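# Set the glue stick upright on the desk

## Task

Get the glue stick standing vertically on the desk, resting on either of its two ends. If it topples or is left leaning at an angle, the task counts as failed.

## Robot and tools

ROBOT. A wheeled base that can drive forward, sideways or turn in place, with a column about 1.7 m tall. A carriage rides up and down the column (lift_m, 0 to 1 m) and carries two six-joint arms, each ending in a five-finger hand. The arm bases sit roughly 0.57 m + lift_m above the floor, and some carriage parts hang about 0.15 m lower. A hand point can reach 0.78 m from its shoulder but only about 0.4 m below the arm base; straight fingers extend about 0.07 m past that point. Parked arm: joints 1 to 6 at 0, 0.05, 0.05, 1.45, 0, 0. Cameras: carriage_camera looks forward and about 20 degrees down; left_wrist_camera and right_wrist_camera sit on the little-finger side of each wrist and look at that hand's point. Images are 672x504 pixels.

FRAMES. Base frame, in metres: origin on the floor under the base centre, x forward, y left, z up. The left_hand and right_hand readings are the hand points in this frame; the real hand is often somewhat lower, especially at long reach or under load. The odometry frame is the base frame as it was at the start; base_odometry counts wheel turns (slip counts as travel), heading in rad, left positive, -3.142 to 3.142.

move. One action per call. A single "joints" dictionary covers everything: lift, both arms and both hands, each key an absolute target. Arm joints in rad: joint1 -2.617 to 3.054 (swing about vertical, 0 ahead, positive left); joint2 0 to 3.141 (shoulder, 0 upper arm back and level, 1.57 vertical, 3.14 forward and level); joint3 0 to 3.141 (elbow, 0 folded, 3.14 straight); joint4 -1.57 to 1.57 (wrist pitch, positive lifts fingertips); joint5 -1.57 to 1.57 (wrist yaw, positive turns fingertips right); joint6 -2.094 to 2.094 (roll about the finger direction, positive clockwise seen from the forearm). With joints 5 and 6 at 0 a level palm faces downward. Hand keys (little, ring, middle, index, thumb_turn, thumb_bend) run -1 (closed; for thumb_turn, in front of the palm) to +1 (open/straight; thumb beside the palm). <side>_hand_force_limit, -1 to 1, sets the closing force cut-off, about 0 to 10 N (15 N for thumb motors); <side>_hand_speed, -0.96 to 1, sets finger speed. Both start at 0 and -0.8. For a soft grip use speed -0.94 or lower. A fully in-front thumb with fingers wraps objects about 0.035 to 0.065 m thick.

"base" takes one key only, as a relative offset from where the base currently is: translate_m (forward +, -2 to 2 m), strafe_m (left +, -2 to 2 m) or rotate_rad (counter-clockwise +, -6.3 to 6.3). "speeds" caps this action's rates: translate_m and strafe_m 0.02 to 0.5 m/s, rotate_rad 0.05 to 1.57 rad/s, lift_m 0.08 to 0.27 m/s. "min_time_s" (0.1 to 8) is the shortest duration of each arm motion; 2 or more makes straighter, gentler paths, but very short values make arms jerk and overshoot. "cameras" lists camera names or ["all"]. "blocking" false returns in about half a second while motion continues. A move with no action just reports state and images. Actions cap at 15 s; moves time out after 14 s.

wait: seconds 0 to 10, returns state, ends early once earlier motions settle. stop: brakes all running motions; braked parts can keep pressing. zoom_image: camera plus region [x0, y0, x1, y1] in pixels from the top-left, at most 504 by 504, on the newest images. show_instructions: shows the reference pages. finished_scene (scene 1) ends the scene for good; the stick must stay upright after the robot lets go.

RESULTS. "pictures" names the cameras in image order. "move" reads done or the worst status. base_status and joint_status per motion: done, moving, off_target (resting away from target, maybe still pushing), stopped, contact_stop, time_out, not_followed (arm command withheld because arms would nearly touch), limit_stop_at_motor_heat. A refused call or an uncommanded stop cancels the remaining robot calls in that reply. <side>_hand_stopped_by gives six words for little, ring, middle, index, thumb_bend, thumb_turn: moving, target, force, stalled or fault. The *_load_n values are fingertip force in N (positive pushed open); a lost grip shows as load near 0. motor_effort is percent of maximum, peak in brackets; a lift effort dropping as the lift lowers means the hand or its load is resting on something. on_its_own lists things the robot did unbidden. MOTOR HOT warns at 75 °C; at 100 °C an OVER-TEMPERATURE FAULT drops that arm for 30 to 60 s.

AVOID. Let the arms touch each other, which can end the scene. Leave an arm stretched out while thinking; park it to cool. Swing an arm outward with joint2 below 0.8 rad (elbow hits the column). Reverse under a table edge, drive away from something held, or move loaded stretched arms fast, since the robot can tip. Hard hits, hard pushes on the desk, and dropping or flinging the glue stick also cost; release it only once it stands still and vertical. Arms have no contact stop and keep pushing when blocked.

Each tool is called after ">>>" as name(argument=value, ...), one argument or row to a line, values as JSON.

Reference images:

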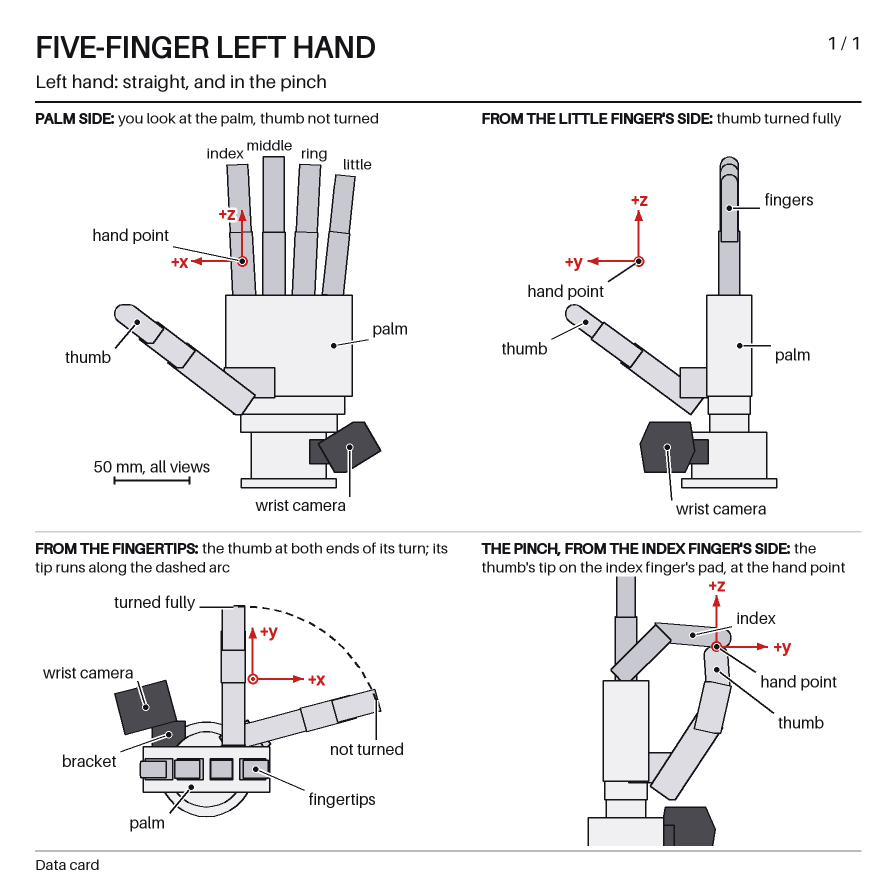

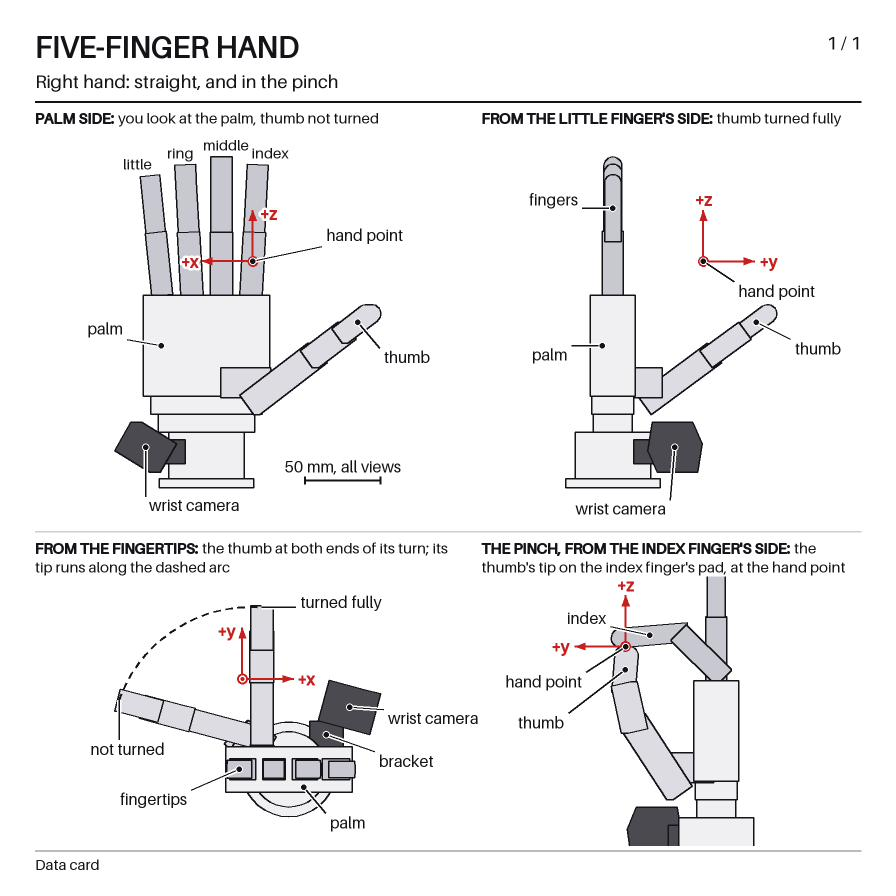

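## Session

>>> move(
)

Scene clock: 0.00 s.
Joint torques (N m): no reading
base_odometry: x=+0.000 y=+0.000 heading=+0.000
base_status: not commanded
joint_positions: lift_m=+0.300 left_joint1_rad=+0.020 left_joint2_rad=+0.032 left_joint3_rad=+0.040 left_joint4_rad=+1.413 left_joint5_rad=-0.012 left_joint6_rad=-0.009 right_joint1_rad=+0.011 right_joint2_rad=+0.045 right_joint3_rad=+0.034 right_joint4_rad=+1.412 right_joint5_rad=+0.005 right_joint6_rad=-0.009 left_hand_little=+1.000 left_hand_ring=+1.000 left_hand_middle=+1.000 left_hand_index=+1.000 left_hand_thumb_turn=+1.000 left_hand_thumb_bend=+1.000 left_hand_force_limit=+0.000 left_hand_speed=-0.800 right_hand_little=+1.000 right_hand_ring=+1.000 right_hand_middle=+1.000 right_hand_index=+1.000 right_hand_thumb_turn=+1.000 right_hand_thumb_bend=+1.000 right_hand_force_limit=+0.000 right_hand_speed=-0.800
joint_status: not commanded
left_hand_stopped_by: target,target,target,target,target,target
right_hand_stopped_by: target,target,target,target,target,target
left_little_load_n: 0.0
left_ring_load_n: 0.0
left_middle_load_n: 0.0
left_index_load_n: 0.0
left_thumb_bend_load_n: 0.0
left_thumb_turn_load_n: 0.0
right_little_load_n: 0.0
right_ring_load_n: 0.0
right_middle_load_n: 0.0
right_index_load_n: 0.0
right_thumb_bend_load_n: 0.0
right_thumb_turn_load_n: 0.0
motor_effort: lift_m=+28 drive_wheels=-1
left_hand: x=+0.3281 y=+0.2770 z=+1.3305 quat_wxyz=(+0.709, -0.057, +0.048, -0.701) (m; base frame)
right_hand: x=+0.3344 y=-0.2738 z=+1.3267 quat_wxyz=(+0.705, -0.059, +0.061, -0.704) (m; base frame)
pictures: carriage_camera, left_wrist_camera, right_wrist_camera

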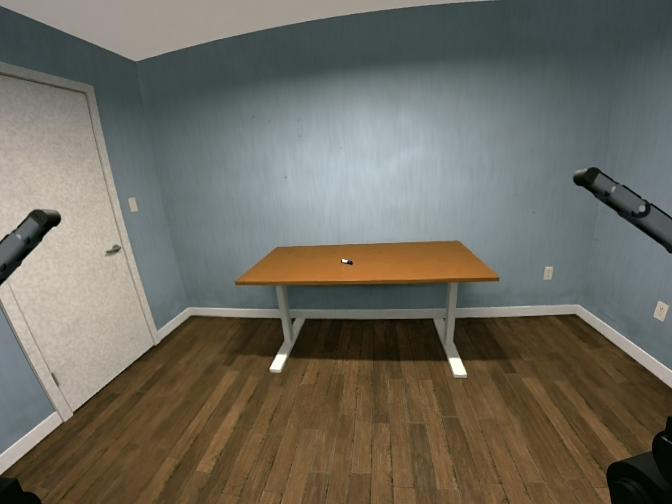

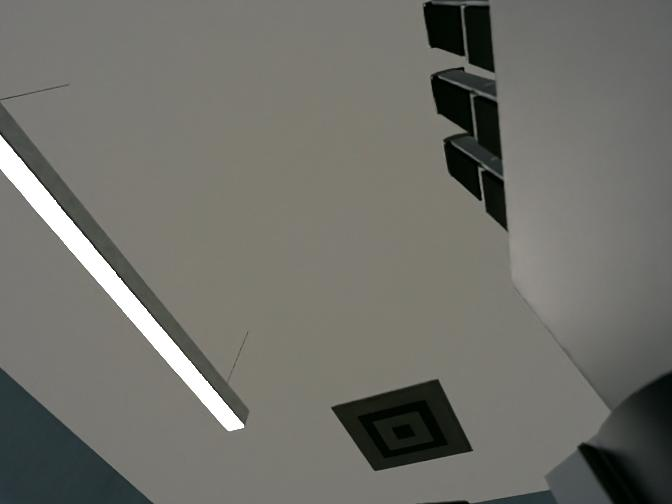

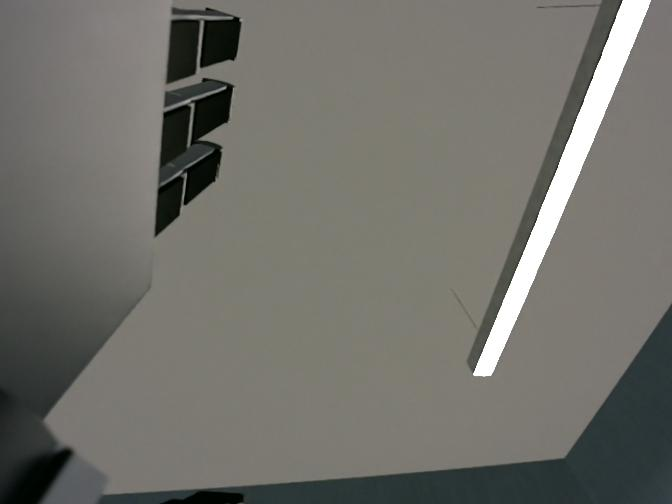

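>>> zoom_image(
  camera="carriage_camera",
  region=[220, 220, 520, 400],
)

>>> zoom_image(
  camera="carriage_camera",
  region=[320, 245, 370, 280],
)

Scaled by 1.680 from the camera's 672x504 image, which has a finer 960x720 frame.

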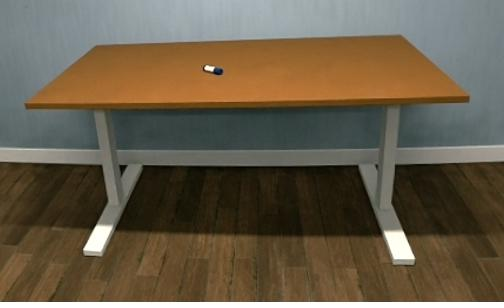

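Scaled by 10.080 from the camera's 672x504 image, which has a finer 960x720 frame.

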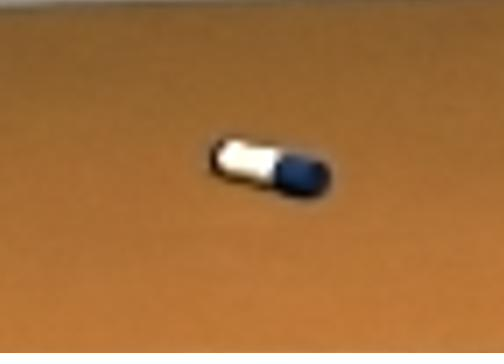

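>>> move(
  base={"translate_m": 0.85},
  cameras=["carriage_camera"],
)

>>> zoom_image(
  camera="carriage_camera",
  region=[280, 250, 440, 370],
)

Scene clock: 125.90 s.
Joint torques (N m): left_arm=[-0.5 3.78 6.24 0.01 -0.17 0.05] | right_arm=[0.62 2.92 4.62 0.1 -0.06 -0.01]
move: done
base_odometry: x=+0.850 y=+0.001 heading=+0.000
base_status: done
joint_positions: lift_m=+0.300 left_joint1_rad=+0.020 left_joint2_rad=+0.032 left_joint3_rad=+0.040 left_joint4_rad=+1.412 left_joint5_rad=-0.012 left_joint6_rad=-0.009 right_joint1_rad=+0.011 right_joint2_rad=+0.045 right_joint3_rad=+0.034 right_joint4_rad=+1.411 right_joint5_rad=+0.005 right_joint6_rad=-0.009 left_hand_little=+1.000 left_hand_ring=+1.000 left_hand_middle=+1.000 left_hand_index=+1.000 left_hand_thumb_turn=+1.000 left_hand_thumb_bend=+1.000 left_hand_force_limit=+0.000 left_hand_speed=-0.800 right_hand_little=+1.000 right_hand_ring=+1.000 right_hand_middle=+1.000 right_hand_index=+1.000 right_hand_thumb_turn=+1.000 right_hand_thumb_bend=+1.000 right_hand_force_limit=+0.000 right_hand_speed=-0.800
joint_status: not commanded
left_hand_stopped_by: target,target,target,target,target,target
right_hand_stopped_by: target,target,target,target,target,target
left_little_load_n: 0.0
left_ring_load_n: 0.0
left_middle_load_n: 0.0
left_index_load_n: 0.0
left_thumb_bend_load_n: 0.0
left_thumb_turn_load_n: 0.0
right_little_load_n: 0.0
right_ring_load_n: 0.0
right_middle_load_n: 0.0
right_index_load_n: 0.0
right_thumb_bend_load_n: 0.0
right_thumb_turn_load_n: 0.0
motor_effort: lift_m=+28(29) drive_wheels=-5(13)
left_hand: x=+0.3285 y=+0.2770 z=+1.3303 quat_wxyz=(+0.709, -0.058, +0.048, -0.701) (m; base frame)
right_hand: x=+0.3345 y=-0.2738 z=+1.3267 quat_wxyz=(+0.705, -0.059, +0.061, -0.704) (m; base frame)
pictures: carriage_camera

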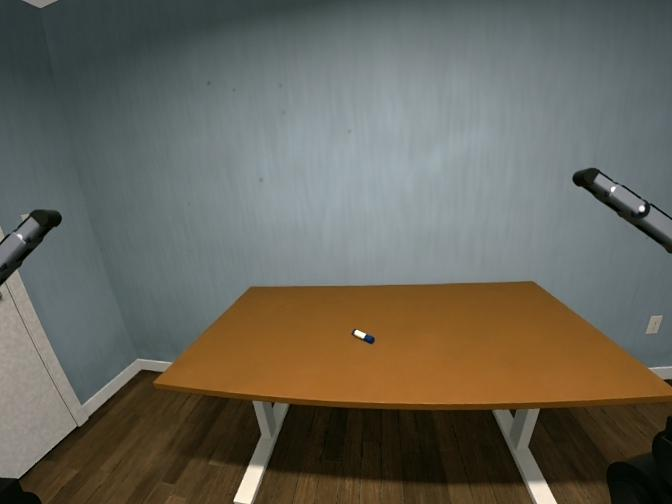

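Scaled by 3.150 from the camera's 672x504 image, which has a finer 960x720 frame.

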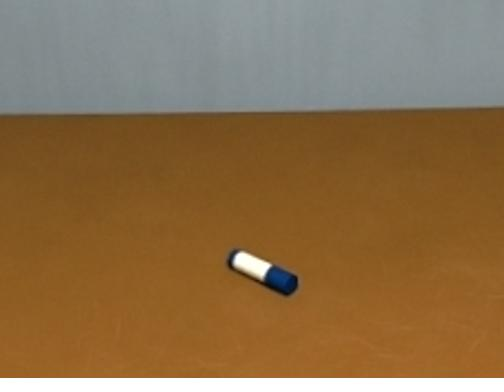

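>>> move(
  base={"rotate_rad": -0.52},
  joints={"lift_m": 0.45},
  cameras=[],
)

>>> move(
  base={"strafe_m": 0.41},
  cameras=["carriage_camera"],
)

>>> move(
  joints={"left_joint1_rad": 0.0, "left_joint2_rad": 1.2, "left_joint3_rad": 1.2, "left_joint4_rad": 0.0, "left_joint5_rad": 0, "left_joint6_rad": 0},
  min_time_s=3,
  cameras=["carriage_camera", "left_wrist_camera"],
)

Scene clock: 180.40 s.
Joint torques (N m): left_arm=[-0.35 3.88 6.35 -0.01 -0.14 0.06] | right_arm=[0.49 3.17 4.41 0.03 -0.06 -0.07]
move: done
base_odometry: x=+0.850 y=+0.001 heading=-0.519
base_status: done
joint_positions: lift_m=+0.450 left_joint1_rad=+0.020 left_joint2_rad=+0.032 left_joint3_rad=+0.040 left_joint4_rad=+1.412 left_joint5_rad=-0.012 left_joint6_rad=-0.009 right_joint1_rad=+0.011 right_joint2_rad=+0.045 right_joint3_rad=+0.034 right_joint4_rad=+1.411 right_joint5_rad=+0.005 right_joint6_rad=-0.009 left_hand_little=+1.000 left_hand_ring=+1.000 left_hand_middle=+1.000 left_hand_index=+1.000 left_hand_thumb_turn=+1.000 left_hand_thumb_bend=+1.000 left_hand_force_limit=+0.000 left_hand_speed=-0.800 right_hand_little=+1.000 right_hand_ring=+1.000 right_hand_middle=+1.000 right_hand_index=+1.000 right_hand_thumb_turn=+1.000 right_hand_thumb_bend=+1.000 right_hand_force_limit=+0.000 right_hand_speed=-0.800
joint_status: all done
left_hand_stopped_by: target,target,target,target,target,target
right_hand_stopped_by: target,target,target,target,target,target
left_little_load_n: 0.0
left_ring_load_n: 0.0
left_middle_load_n: 0.0
left_index_load_n: 0.0
left_thumb_bend_load_n: 0.0
left_thumb_turn_load_n: 0.0
right_little_load_n: 0.0
right_ring_load_n: 0.0
right_middle_load_n: 0.0
right_index_load_n: 0.0
right_thumb_bend_load_n: 0.0
right_thumb_turn_load_n: 0.0
motor_effort: lift_m=+27(34) drive_wheels=+5(11)
left_hand: x=+0.3285 y=+0.2770 z=+1.4804 quat_wxyz=(+0.709, -0.058, +0.048, -0.701) (m; base frame)
right_hand: x=+0.3346 y=-0.2738 z=+1.4767 quat_wxyz=(+0.705, -0.059, +0.062, -0.704) (m; base frame)
pictures: none
No camera images: "cameras" was empty.

Scene clock: 183.27 s.
Joint torques (N m): left_arm=[-0.27 3.81 6.45 -0.04 -0.18 -0.01] | right_arm=[0.57 3.14 4.52 0.07 -0.07 -0.06]
move: done
base_odometry: x=+1.054 y=+0.356 heading=-0.520
base_status: done
joint_positions: lift_m=+0.450 left_joint1_rad=+0.019 left_joint2_rad=+0.032 left_joint3_rad=+0.040 left_joint4_rad=+1.412 left_joint5_rad=-0.012 left_joint6_rad=-0.009 right_joint1_rad=+0.011 right_joint2_rad=+0.045 right_joint3_rad=+0.034 right_joint4_rad=+1.411 right_joint5_rad=+0.005 right_joint6_rad=-0.009 left_hand_little=+1.000 left_hand_ring=+1.000 left_hand_middle=+1.000 left_hand_index=+1.000 left_hand_thumb_turn=+1.000 left_hand_thumb_bend=+1.000 left_hand_force_limit=+0.000 left_hand_speed=-0.800 right_hand_little=+1.000 right_hand_ring=+1.000 right_hand_middle=+1.000 right_hand_index=+1.000 right_hand_thumb_turn=+1.000 right_hand_thumb_bend=+1.000 right_hand_force_limit=+0.000 right_hand_speed=-0.800
joint_status: not commanded
left_hand_stopped_by: target,target,target,target,target,target
right_hand_stopped_by: target,target,target,target,target,target
left_little_load_n: 0.0
left_ring_load_n: 0.0
left_middle_load_n: 0.0
left_index_load_n: 0.0
left_thumb_bend_load_n: 0.5
left_thumb_turn_load_n: 0.0
right_little_load_n: 0.0
right_ring_load_n: -0.5
right_middle_load_n: 0.0
right_index_load_n: 0.0
right_thumb_bend_load_n: 0.0
right_thumb_turn_load_n: 0.0
motor_effort: lift_m=+27(28) drive_wheels=-8(17)
left_hand: x=+0.3285 y=+0.2771 z=+1.4804 quat_wxyz=(+0.709, -0.058, +0.048, -0.701) (m; base frame)
right_hand: x=+0.3346 y=-0.2737 z=+1.4767 quat_wxyz=(+0.705, -0.059, +0.061, -0.704) (m; base frame)
pictures: carriage_camera
camera_calibration:
carriage_camera: T_world_to_cam=[[-0.0250713, -0.996271, -0.0825565, 0.124453], [-0.287302, 0.0862792, -0.953946, 1.42978], [0.957512, -0.000198079, -0.288393, 0.292229], [0, 0, 0, 1]] pos_world=[0.134085, 0.000686554, 1.45848]

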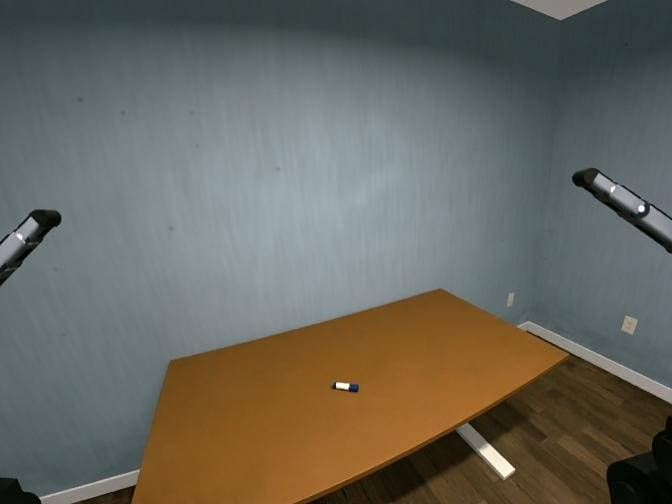

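Scene clock: 186.60 s.
Joint torques (N m): left_arm=[-0.91 -3.52 12.41 2.46 -0.09 0.13] | right_arm=[0.66 3.25 4.62 0.06 0.01 -0.07]
move: done
base_odometry: x=+1.054 y=+0.356 heading=-0.520
base_status: not commanded
joint_positions: lift_m=+0.450 left_joint1_rad=+0.005 left_joint2_rad=+1.194 left_joint3_rad=+1.161 left_joint4_rad=+0.014 left_joint5_rad=-0.012 left_joint6_rad=-0.007 right_joint1_rad=+0.011 right_joint2_rad=+0.045 right_joint3_rad=+0.034 right_joint4_rad=+1.411 right_joint5_rad=+0.005 right_joint6_rad=-0.009 left_hand_little=+1.000 left_hand_ring=+1.000 left_hand_middle=+1.000 left_hand_index=+1.000 left_hand_thumb_turn=+1.000 left_hand_thumb_bend=+1.000 left_hand_force_limit=+0.000 left_hand_speed=-0.800 right_hand_little=+1.000 right_hand_ring=+1.000 right_hand_middle=+1.000 right_hand_index=+1.000 right_hand_thumb_turn=+1.000 right_hand_thumb_bend=+1.000 right_hand_force_limit=+0.000 right_hand_speed=-0.800
joint_status: all done
left_hand_stopped_by: target,target,target,target,target,target
right_hand_stopped_by: target,target,target,target,target,target
left_little_load_n: 0.0
left_ring_load_n: 0.0
left_middle_load_n: -0.5
left_index_load_n: 0.0
left_thumb_bend_load_n: 0.0
left_thumb_turn_load_n: 0.0
right_little_load_n: 0.0
right_ring_load_n: 0.0
right_middle_load_n: 0.0
right_index_load_n: 0.0
right_thumb_bend_load_n: 0.0
right_thumb_turn_load_n: 0.0
motor_effort: lift_m=+26(28) drive_wheels=-7(8)
left_hand: x=+0.6652 y=+0.2776 z=+1.3855 quat_wxyz=(+0.498, -0.511, +0.499, -0.493) (m; base frame)
right_hand: x=+0.3346 y=-0.2737 z=+1.4767 quat_wxyz=(+0.705, -0.059, +0.061, -0.704) (m; base frame)
pictures: carriage_camera, left_wrist_camera
camera_calibration:
carriage_camera: T_world_to_cam=[[-0.0250713, -0.996271, -0.0825565, 0.124453], [-0.287302, 0.0862792, -0.953946, 1.42978], [0.957512, -0.000198079, -0.288393, 0.292229], [0, 0, 0, 1]] pos_world=[0.134085, 0.000686554, 1.45848]
left_wrist_camera: T_world_to_cam=[[-0.0437599, -0.253648, 0.966306, -1.24466], [-0.461444, -0.852745, -0.244736, 0.888442], [0.886089, -0.456606, -0.0797285, -0.238577], [0, 0, 0, 1]] pos_world=[0.566901, 0.332972, 1.40114]

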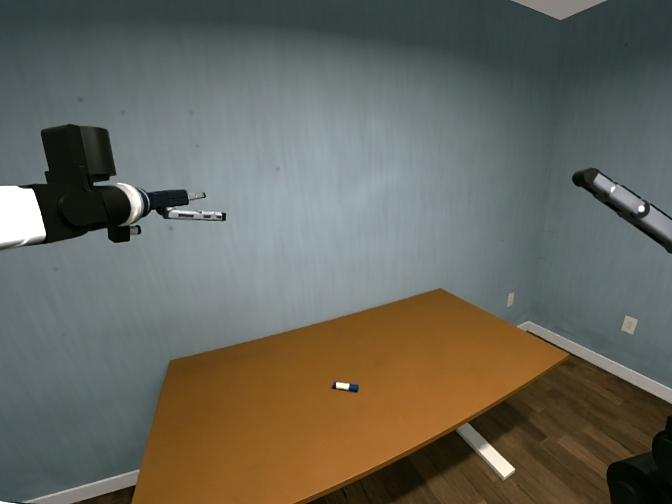

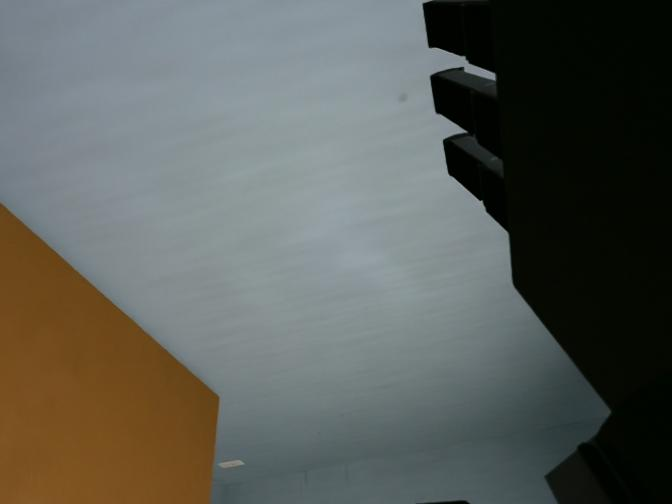

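>>> move(
  base={"strafe_m": -0.12},
  joints={"left_joint1_rad": -0.26, "left_joint2_rad": 2.49, "left_joint3_rad": 2.46, "left_joint4_rad": -0.67, "left_joint5_rad": 0, "left_joint6_rad": 0, "left_hand_thumb_turn": -1, "left_hand_speed": 0},
  min_time_s=3,
  cameras=["carriage_camera", "left_wrist_camera"],
)

Scene clock: 304.63 s.
Joint torques (N m): left_arm=[-0.7 -13.29 11.89 1.96 -0.11 0.12] | right_arm=[0.65 2.91 4.49 0.07 -0.06 -0.05]
move: done
base_odometry: x=+0.994 y=+0.252 heading=-0.520
base_status: done
joint_positions: lift_m=+0.450 left_joint1_rad=-0.255 left_joint2_rad=+2.480 left_joint3_rad=+2.423 left_joint4_rad=-0.655 left_joint5_rad=-0.009 left_joint6_rad=-0.007 right_joint1_rad=+0.011 right_joint2_rad=+0.045 right_joint3_rad=+0.034 right_joint4_rad=+1.411 right_joint5_rad=+0.006 right_joint6_rad=-0.009 left_hand_little=+1.000 left_hand_ring=+1.000 left_hand_middle=+1.000 left_hand_index=+1.000 left_hand_thumb_turn=-1.000 left_hand_thumb_bend=+1.000 left_hand_force_limit=+0.000 left_hand_speed=+0.000 right_hand_little=+1.000 right_hand_ring=+1.000 right_hand_middle=+1.000 right_hand_index=+1.000 right_hand_thumb_turn=+1.000 right_hand_thumb_bend=+1.000 right_hand_force_limit=+0.000 right_hand_speed=-0.800
joint_status: all done
left_hand_stopped_by: target,target,target,target,target,target
right_hand_stopped_by: target,target,target,target,target,target
left_little_load_n: 0.0
left_ring_load_n: 0.0
left_middle_load_n: 0.0
left_index_load_n: -0.5
left_thumb_bend_load_n: 0.0
left_thumb_turn_load_n: 0.0
right_little_load_n: 0.0
right_ring_load_n: 0.0
right_middle_load_n: 0.0
right_index_load_n: 0.0
right_thumb_bend_load_n: 0.0
right_thumb_turn_load_n: 0.0
motor_effort: lift_m=+27(28) drive_wheels=-4(15)
left_hand: x=+0.8399 y=+0.1139 z=+1.1403 quat_wxyz=(+0.256, -0.560, +0.717, -0.327) (m; base frame)
right_hand: x=+0.3346 y=-0.2739 z=+1.4767 quat_wxyz=(+0.705, -0.059, +0.062, -0.704) (m; base frame)
pictures: carriage_camera, left_wrist_camera
camera_calibration:
carriage_camera: T_world_to_cam=[[-0.0250713, -0.996271, -0.0825565, 0.124453], [-0.287302, 0.0862792, -0.953946, 1.42978], [0.957512, -0.000198079, -0.288393, 0.292229], [0, 0, 0, 1]] pos_world=[0.134085, 0.000686554, 1.45848]
left_wrist_camera: T_world_to_cam=[[0.499283, -0.392849, 0.77226, -1.26065], [-0.714753, -0.69054, 0.110826, 0.55836], [0.489739, -0.607309, -0.625565, 0.484819], [0, 0, 0, 1]] pos_world=[0.791075, 0.18476, 1.21495]

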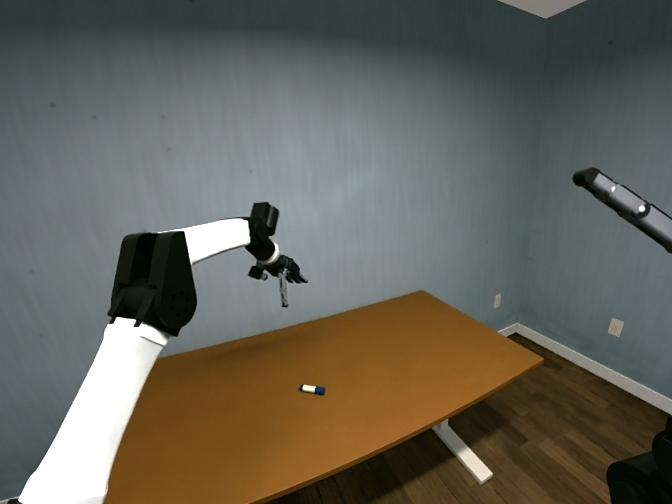

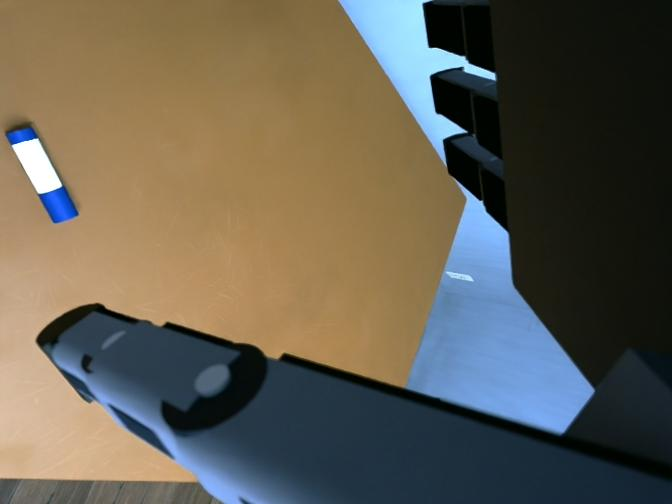

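>>> move(
  joints={"lift_m": 0.22},
  cameras=["carriage_camera", "left_wrist_camera"],
)

Scene clock: 344.40 s.
Joint torques (N m): left_arm=[-0.92 -14.78 10.61 2.13 -0.13 0.12] | right_arm=[0.68 2.93 4.57 0.09 -0.1 -0.05]
move: done
base_odometry: x=+0.994 y=+0.252 heading=-0.520
base_status: not commanded
joint_positions: lift_m=+0.220 left_joint1_rad=-0.255 left_joint2_rad=+2.495 left_joint3_rad=+2.436 left_joint4_rad=-0.672 left_joint5_rad=-0.009 left_joint6_rad=-0.007 right_joint1_rad=+0.011 right_joint2_rad=+0.045 right_joint3_rad=+0.034 right_joint4_rad=+1.411 right_joint5_rad=+0.006 right_joint6_rad=-0.009 left_hand_little=+1.000 left_hand_ring=+1.000 left_hand_middle=+1.000 left_hand_index=+1.000 left_hand_thumb_turn=-1.000 left_hand_thumb_bend=+1.000 left_hand_force_limit=+0.000 left_hand_speed=+0.000 right_hand_little=+1.000 right_hand_ring=+1.000 right_hand_middle=+1.000 right_hand_index=+1.000 right_hand_thumb_turn=+1.000 right_hand_thumb_bend=+1.000 right_hand_force_limit=+0.000 right_hand_speed=-0.800
joint_status: all done
left_hand_stopped_by: target,target,target,target,target,target
right_hand_stopped_by: target,target,target,target,target,target
left_little_load_n: 0.0
left_ring_load_n: 0.0
left_middle_load_n: 0.0
left_index_load_n: 0.0
left_thumb_bend_load_n: 0.0
left_thumb_turn_load_n: 0.0
right_little_load_n: 0.0
right_ring_load_n: 0.0
right_middle_load_n: 0.0
right_index_load_n: 0.0
right_thumb_bend_load_n: 0.0
right_thumb_turn_load_n: 0.0
motor_effort: lift_m=+28(29) drive_wheels=-4(4)
left_hand: x=+0.8384 y=+0.1144 z=+0.9036 quat_wxyz=(+0.251, -0.562, +0.720, -0.321) (m; base frame)
right_hand: x=+0.3346 y=-0.2739 z=+1.2466 quat_wxyz=(+0.705, -0.059, +0.062, -0.704) (m; base frame)
pictures: carriage_camera, left_wrist_camera
camera_calibration:
carriage_camera: T_world_to_cam=[[-0.0250713, -0.996271, -0.0825565, 0.105456], [-0.287302, 0.0862792, -0.953946, 1.21027], [0.957512, -0.000198079, -0.288393, 0.225869], [0, 0, 0, 1]] pos_world=[0.134085, 0.000686554, 1.22838]
left_wrist_camera: T_world_to_cam=[[0.5131, -0.396519, 0.76125, -1.07804], [-0.712647, -0.691122, 0.120349, 0.573422], [0.478396, -0.604253, -0.637193, 0.357352], [0, 0, 0, 1]] pos_world=[0.790835, 0.184771, 0.979351]

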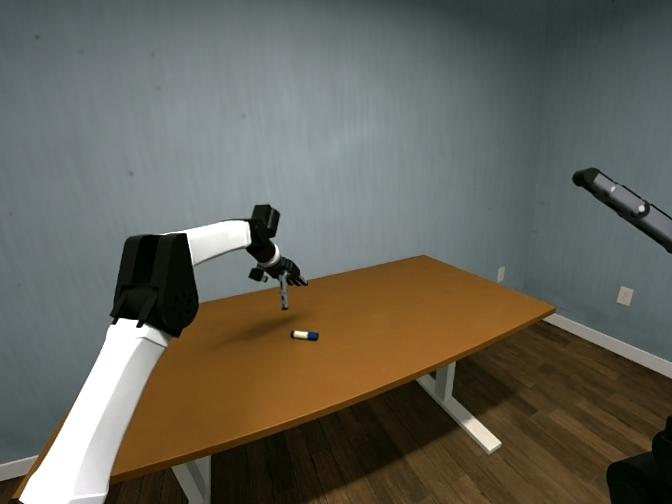

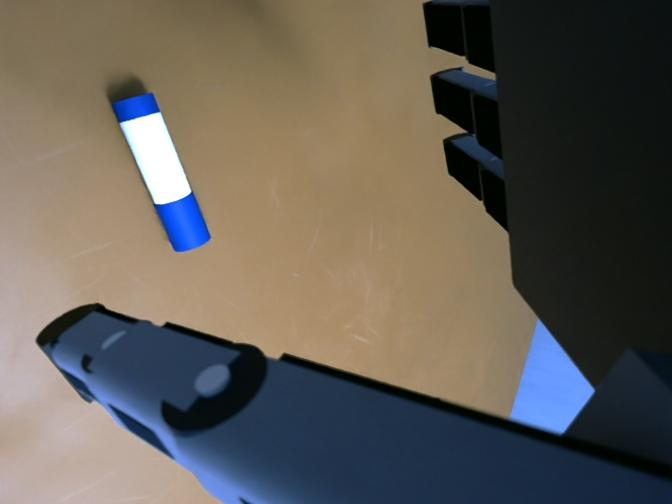

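>>> move(
  base={"translate_m": 0.05},
  joints={"left_joint1_rad": -0.28, "left_joint2_rad": 2.62, "left_joint3_rad": 2.22, "left_joint4_rad": -0.29, "left_joint5_rad": 0.02, "left_joint6_rad": 0},
  min_time_s=2.5,
  cameras=["carriage_camera", "left_wrist_camera"],
)

Scene clock: 490.67 s.
Joint torques (N m): left_arm=[-0.75 -13.96 6.45 2.52 -0.03 0.13] | right_arm=[0.59 3.1 4.56 0.06 -0.07 -0.02]
move: done
base_odometry: x=+1.038 y=+0.228 heading=-0.519
base_status: done
joint_positions: lift_m=+0.220 left_joint1_rad=-0.275 left_joint2_rad=+2.609 left_joint3_rad=+2.235 left_joint4_rad=-0.317 left_joint5_rad=+0.003 left_joint6_rad=-0.007 right_joint1_rad=+0.011 right_joint2_rad=+0.045 right_joint3_rad=+0.034 right_joint4_rad=+1.411 right_joint5_rad=+0.006 right_joint6_rad=-0.009 left_hand_little=+1.000 left_hand_ring=+1.000 left_hand_middle=+1.000 left_hand_index=+1.000 left_hand_thumb_turn=-1.000 left_hand_thumb_bend=+1.000 left_hand_force_limit=+0.000 left_hand_speed=+0.000 right_hand_little=+1.000 right_hand_ring=+1.000 right_hand_middle=+1.000 right_hand_index=+1.000 right_hand_thumb_turn=+1.000 right_hand_thumb_bend=+1.000 right_hand_force_limit=+0.000 right_hand_speed=-0.800
joint_status: all done
left_hand_stopped_by: target,target,target,target,target,target
right_hand_stopped_by: target,target,target,target,target,target
left_little_load_n: 0.0
left_ring_load_n: 0.0
left_middle_load_n: 0.0
left_index_load_n: 0.0
left_thumb_bend_load_n: 0.0
left_thumb_turn_load_n: 0.0
right_little_load_n: 0.0
right_ring_load_n: 0.0
right_middle_load_n: -0.5
right_index_load_n: 0.0
right_thumb_bend_load_n: 0.0
right_thumb_turn_load_n: 0.0
motor_effort: lift_m=+28(29) drive_wheels=-7(14)
left_hand: x=+0.8601 y=+0.0929 z=+0.8067 quat_wxyz=(+0.255, -0.548, +0.720, -0.341) (m; base frame)
right_hand: x=+0.3346 y=-0.2739 z=+1.2466 quat_wxyz=(+0.705, -0.059, +0.062, -0.704) (m; base frame)
pictures: carriage_camera, left_wrist_camera
camera_calibration:
carriage_camera: T_world_to_cam=[[-0.0250713, -0.996271, -0.0825565, 0.105456], [-0.287302, 0.0862792, -0.953946, 1.21027], [0.957512, -0.000198079, -0.288393, 0.225869], [0, 0, 0, 1]] pos_world=[0.134085, 0.000686554, 1.22838]
left_wrist_camera: T_world_to_cam=[[0.472933, -0.396485, 0.786851, -1.01013], [-0.7362, -0.668465, 0.105658, 0.615758], [0.48409, -0.629249, -0.608031, 0.246165], [0, 0, 0, 1]] pos_world=[0.81188, 0.16601, 0.879439]

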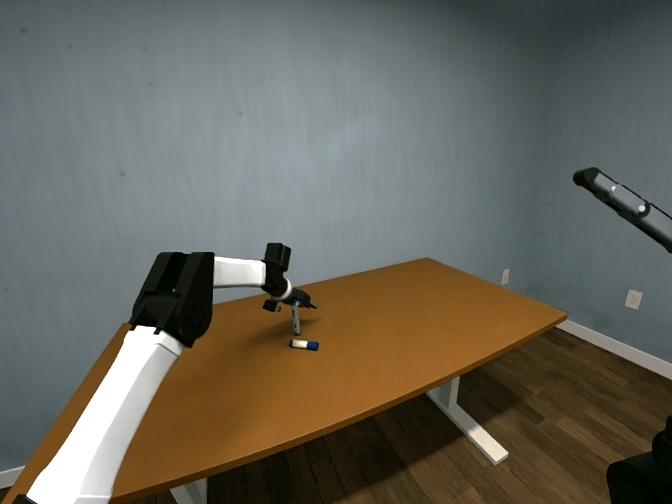

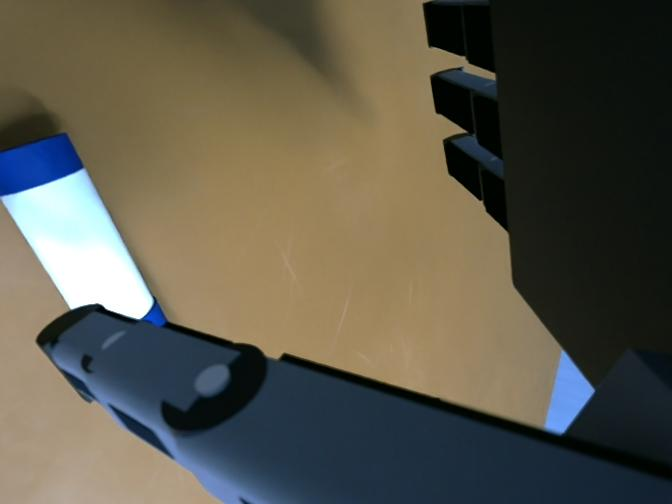

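>>> move(
  joints={"left_joint1_rad": -0.285, "left_joint2_rad": 2.64, "left_joint3_rad": 2.06, "left_joint4_rad": -0.115, "left_joint5_rad": 0.025, "left_joint6_rad": 0},
  min_time_s=1.5,
  cameras=["carriage_camera", "left_wrist_camera"],
)

>>> zoom_image(
  camera="carriage_camera",
  region=[230, 220, 370, 380],
)

Scene clock: 532.57 s.
Joint torques (N m): left_arm=[-0.73 -13.75 6.46 2.46 -0.04 0.11] | right_arm=[0.59 3.07 4.71 0.11 0.01 -0.01]
move: done
base_odometry: x=+1.038 y=+0.228 heading=-0.519
base_status: not commanded
joint_positions: lift_m=+0.220 left_joint1_rad=-0.279 left_joint2_rad=+2.629 left_joint3_rad=+2.075 left_joint4_rad=-0.142 left_joint5_rad=+0.008 left_joint6_rad=-0.007 right_joint1_rad=+0.011 right_joint2_rad=+0.045 right_joint3_rad=+0.034 right_joint4_rad=+1.411 right_joint5_rad=+0.006 right_joint6_rad=-0.009 left_hand_little=+1.000 left_hand_ring=+1.000 left_hand_middle=+1.000 left_hand_index=+1.000 left_hand_thumb_turn=-1.000 left_hand_thumb_bend=+1.000 left_hand_force_limit=+0.000 left_hand_speed=+0.000 right_hand_little=+1.000 right_hand_ring=+1.000 right_hand_middle=+1.000 right_hand_index=+1.000 right_hand_thumb_turn=+1.000 right_hand_thumb_bend=+1.000 right_hand_force_limit=+0.000 right_hand_speed=-0.800
joint_status: all done
left_hand_stopped_by: target,target,target,target,target,target
right_hand_stopped_by: target,target,target,target,target,target
left_little_load_n: 0.0
left_ring_load_n: 0.0
left_middle_load_n: 0.0
left_index_load_n: 0.0
left_thumb_bend_load_n: 0.0
left_thumb_turn_load_n: 0.5
right_little_load_n: 0.0
right_ring_load_n: 0.0
right_middle_load_n: 0.0
right_index_load_n: 0.0
right_thumb_bend_load_n: 0.0
right_thumb_turn_load_n: 0.0
motor_effort: lift_m=+28(29) drive_wheels=-7(8)
left_hand: x=+0.8505 y=+0.0914 z=+0.7570 quat_wxyz=(+0.251, -0.546, +0.723, -0.341) (m; base frame)
right_hand: x=+0.3346 y=-0.2739 z=+1.2466 quat_wxyz=(+0.705, -0.059, +0.062, -0.704) (m; base frame)
pictures: carriage_camera, left_wrist_camera
camera_calibration:
carriage_camera: T_world_to_cam=[[-0.0250713, -0.996271, -0.0825565, 0.105456], [-0.287302, 0.0862792, -0.953946, 1.21027], [0.957512, -0.000198079, -0.288393, 0.225869], [0, 0, 0, 1]] pos_world=[0.134085, 0.000686554, 1.22838]
left_wrist_camera: T_world_to_cam=[[0.474235, -0.399161, 0.784711, -0.966221], [-0.741311, -0.661863, 0.111335, 0.612368], [0.47493, -0.634514, -0.609781, 0.229269], [0, 0, 0, 1]] pos_world=[0.803284, 0.165099, 0.82983]

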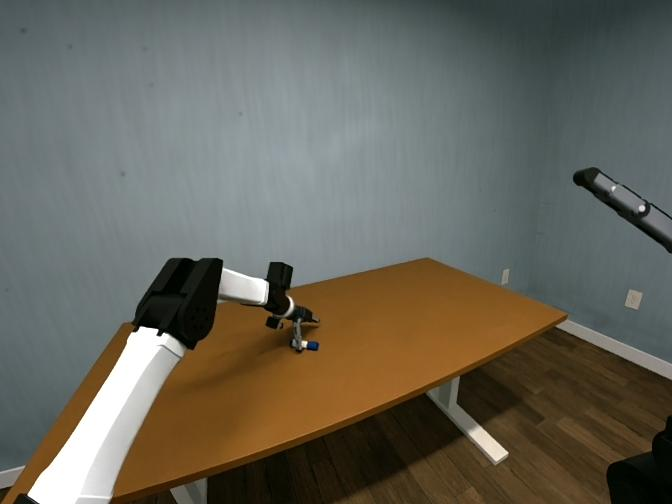

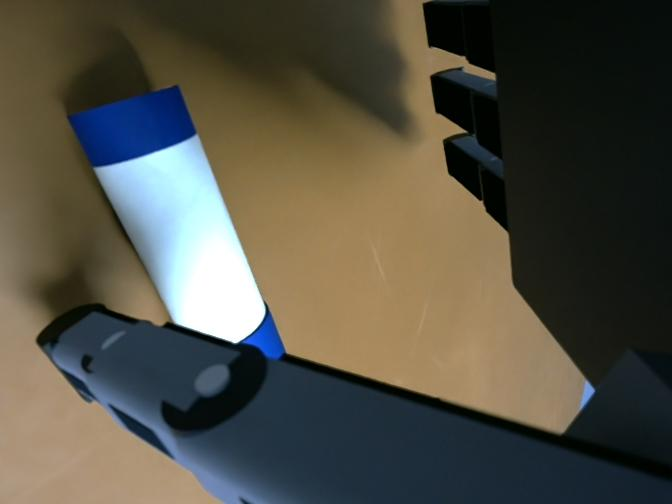

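Scaled by 3.150 from the camera's 672x504 image, which has a finer 960x720 frame.

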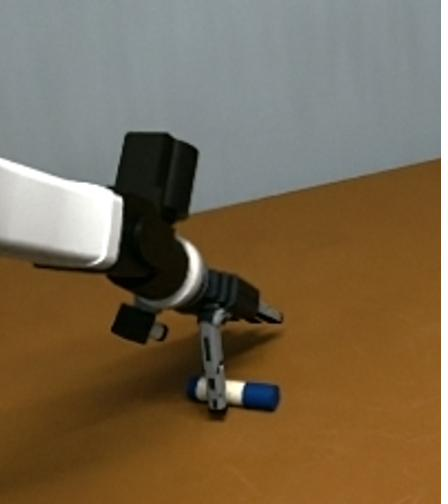

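>>> move(
  joints={"left_joint1_rad": -0.285, "left_joint2_rad": 2.62, "left_joint3_rad": 1.927, "left_joint4_rad": 0.0, "left_joint5_rad": 0.04, "left_joint6_rad": 0, "left_hand_force_limit": -0.3, "left_hand_speed": -0.8},
  min_time_s=1.5,
  cameras=["carriage_camera", "left_wrist_camera"],
)

>>> zoom_image(
  camera="carriage_camera",
  region=[260, 280, 360, 380],
)

Scene clock: 620.97 s.
Joint torques (N m): left_arm=[-0.91 -13.23 4.49 2.47 0.01 0.06] | right_arm=[0.47 3 4.66 0.07 -0.05 -0.05]
move: done
base_odometry: x=+1.038 y=+0.228 heading=-0.519
base_status: not commanded
joint_positions: lift_m=+0.220 left_joint1_rad=-0.279 left_joint2_rad=+2.605 left_joint3_rad=+1.960 left_joint4_rad=-0.022 left_joint5_rad=+0.020 left_joint6_rad=-0.004 right_joint1_rad=+0.011 right_joint2_rad=+0.045 right_joint3_rad=+0.034 right_joint4_rad=+1.411 right_joint5_rad=+0.006 right_joint6_rad=-0.009 left_hand_little=+1.000 left_hand_ring=+1.000 left_hand_middle=+1.000 left_hand_index=+1.000 left_hand_thumb_turn=-1.000 left_hand_thumb_bend=+1.000 left_hand_force_limit=-0.300 left_hand_speed=-0.800 right_hand_little=+1.000 right_hand_ring=+1.000 right_hand_middle=+1.000 right_hand_index=+1.000 right_hand_thumb_turn=+1.000 right_hand_thumb_bend=+1.000 right_hand_force_limit=+0.000 right_hand_speed=-0.800
joint_status: all done
left_hand_stopped_by: target,target,target,target,target,target
right_hand_stopped_by: target,target,target,target,target,target
left_little_load_n: 0.0
left_ring_load_n: 0.0
left_middle_load_n: 0.0
left_index_load_n: 0.0
left_thumb_bend_load_n: 2.0
left_thumb_turn_load_n: -3.0
right_little_load_n: -0.5
right_ring_load_n: 0.0
right_middle_load_n: 0.0
right_index_load_n: 0.0
right_thumb_bend_load_n: 0.5
right_thumb_turn_load_n: 0.0
motor_effort: lift_m=+27(29) drive_wheels=-8(8)
left_hand: x=+0.8447 y=+0.0908 z=+0.7460 quat_wxyz=(+0.255, -0.539, +0.720, -0.355) (m; base frame)
right_hand: x=+0.3346 y=-0.2739 z=+1.2466 quat_wxyz=(+0.705, -0.059, +0.062, -0.704) (m; base frame)
pictures: carriage_camera, left_wrist_camera
camera_calibration:
carriage_camera: T_world_to_cam=[[-0.0250713, -0.996271, -0.0825565, 0.105456], [-0.287302, 0.0862792, -0.953946, 1.21027], [0.957512, -0.000198079, -0.288393, 0.225869], [0, 0, 0, 1]] pos_world=[0.134085, 0.000686554, 1.22838]
left_wrist_camera: T_world_to_cam=[[0.449082, -0.393327, 0.802259, -0.947546], [-0.751281, -0.652245, 0.100767, 0.624327], [0.483635, -0.647974, -0.58841, 0.202847], [0, 0, 0, 1]] pos_world=[0.796467, 0.165959, 0.816623]

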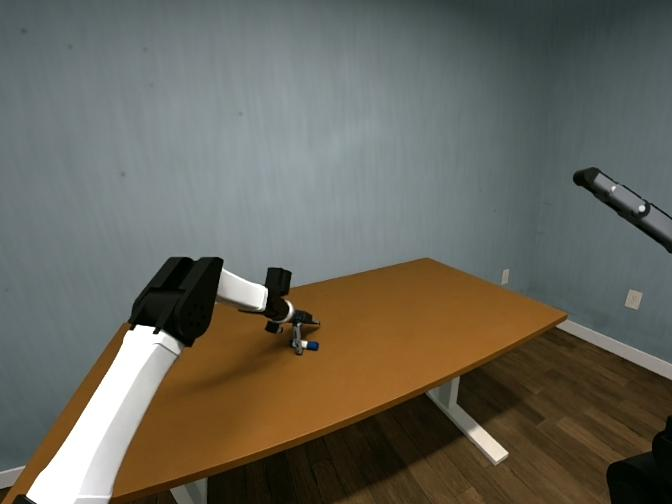

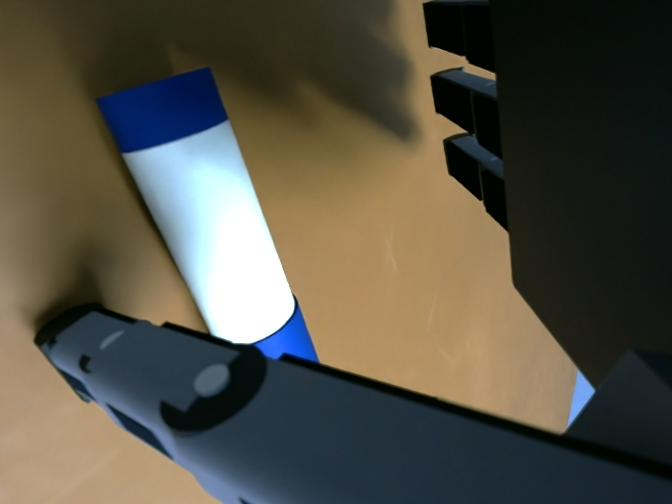

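Scaled by 5.040 from the camera's 672x504 image, which has a finer 960x720 frame.

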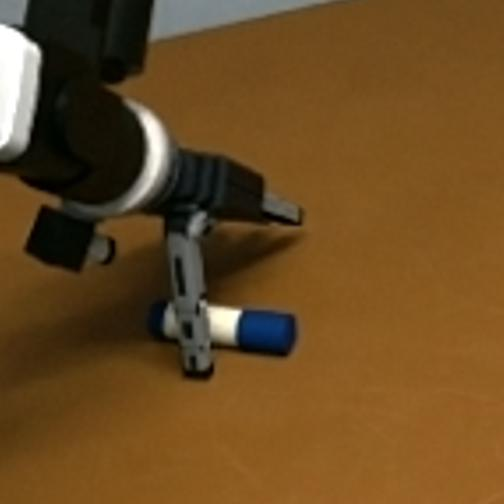

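>>> move(
  joints={"left_joint1_rad": -0.285, "left_joint2_rad": 2.553, "left_joint3_rad": 1.838, "left_joint4_rad": 0.015, "left_joint5_rad": 0.04, "left_joint6_rad": 0},
  min_time_s=1.5,
  cameras=["carriage_camera", "left_wrist_camera"],
)

>>> zoom_image(
  camera="carriage_camera",
  region=[260, 280, 360, 380],
)

Scene clock: 653.63 s.
Joint torques (N m): left_arm=[-0.79 -15.79 4.19 1.63 0.03 0.08] | right_arm=[0.65 3.02 4.56 0.11 -0.06 0.03]
move: off_target
base_odometry: x=+1.038 y=+0.228 heading=-0.519
base_status: not commanded
joint_positions: lift_m=+0.220 left_joint1_rad=-0.279 left_joint2_rad=+2.569 left_joint3_rad=+1.870 left_joint4_rad=+0.071 left_joint5_rad=+0.020 left_joint6_rad=-0.004 right_joint1_rad=+0.011 right_joint2_rad=+0.045 right_joint3_rad=+0.034 right_joint4_rad=+1.411 right_joint5_rad=+0.006 right_joint6_rad=-0.009 left_hand_little=+1.000 left_hand_ring=+1.000 left_hand_middle=+1.000 left_hand_index=+1.000 left_hand_thumb_turn=-1.000 left_hand_thumb_bend=+1.000 left_hand_force_limit=-0.300 left_hand_speed=-0.800 right_hand_little=+1.000 right_hand_ring=+1.000 right_hand_middle=+1.000 right_hand_index=+1.000 right_hand_thumb_turn=+1.000 right_hand_thumb_bend=+1.000 right_hand_force_limit=+0.000 right_hand_speed=-0.800
joint_status: left_joint4_rad off_target (ended at +0.071, target +0.015); the others done
left_hand_stopped_by: target,target,target,target,target,target
right_hand_stopped_by: target,target,target,target,target,target
left_little_load_n: 0.0
left_ring_load_n: 0.0
left_middle_load_n: 0.0
left_index_load_n: 0.0
left_thumb_bend_load_n: -2.5
left_thumb_turn_load_n: -2.0
right_little_load_n: 0.0
right_ring_load_n: 0.0
right_middle_load_n: 0.0
right_index_load_n: 0.0
right_thumb_bend_load_n: 0.0
right_thumb_turn_load_n: 0.0
motor_effort: lift_m=+28(29) drive_wheels=-7(8)
left_hand: x=+0.8424 y=+0.0915 z=+0.7490 quat_wxyz=(+0.265, -0.534, +0.713, -0.369) (m; base frame)
right_hand: x=+0.3346 y=-0.2739 z=+1.2466 quat_wxyz=(+0.705, -0.059, +0.062, -0.704) (m; base frame)
pictures: carriage_camera, left_wrist_camera
camera_calibration:
carriage_camera: T_world_to_cam=[[-0.0250713, -0.996271, -0.0825565, 0.105456], [-0.287302, 0.0862792, -0.953946, 1.21027], [0.957512, -0.000198079, -0.288393, 0.225869], [0, 0, 0, 1]] pos_world=[0.134085, 0.000686554, 1.22838]
left_wrist_camera: T_world_to_cam=[[0.418254, -0.384858, 0.822768, -0.938819], [-0.754833, -0.651125, 0.079149, 0.641786], [0.505263, -0.654157, -0.562839, 0.169324], [0, 0, 0, 1]] pos_world=[0.791553, 0.167335, 0.816936]

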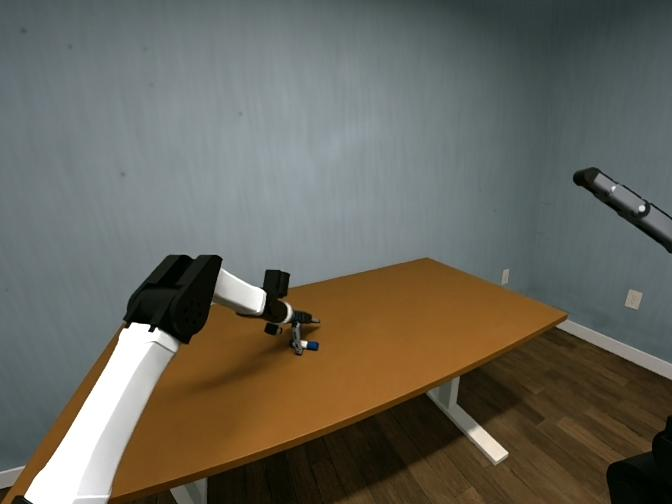

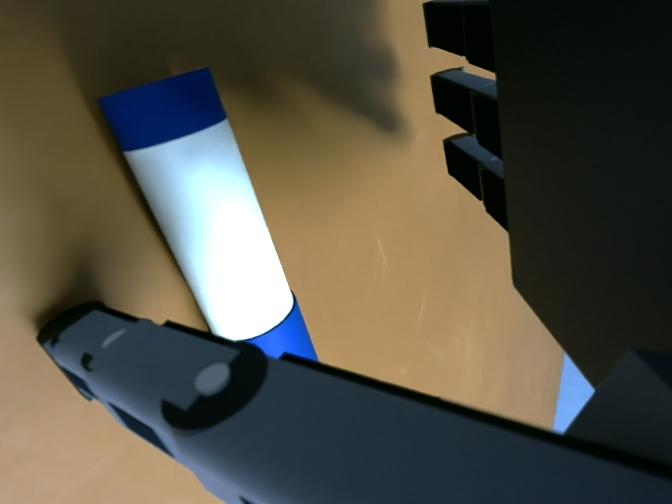

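Scaled by 5.040 from the camera's 672x504 image, which has a finer 960x720 frame.

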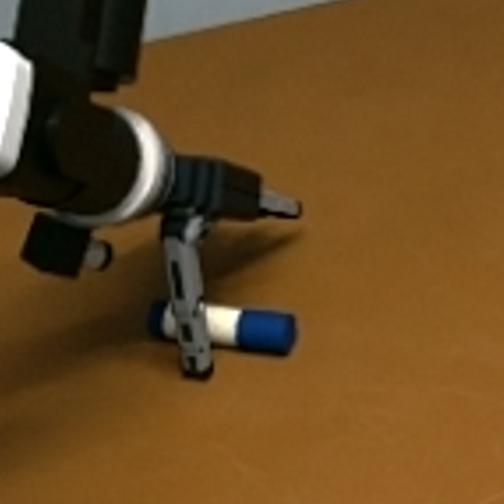

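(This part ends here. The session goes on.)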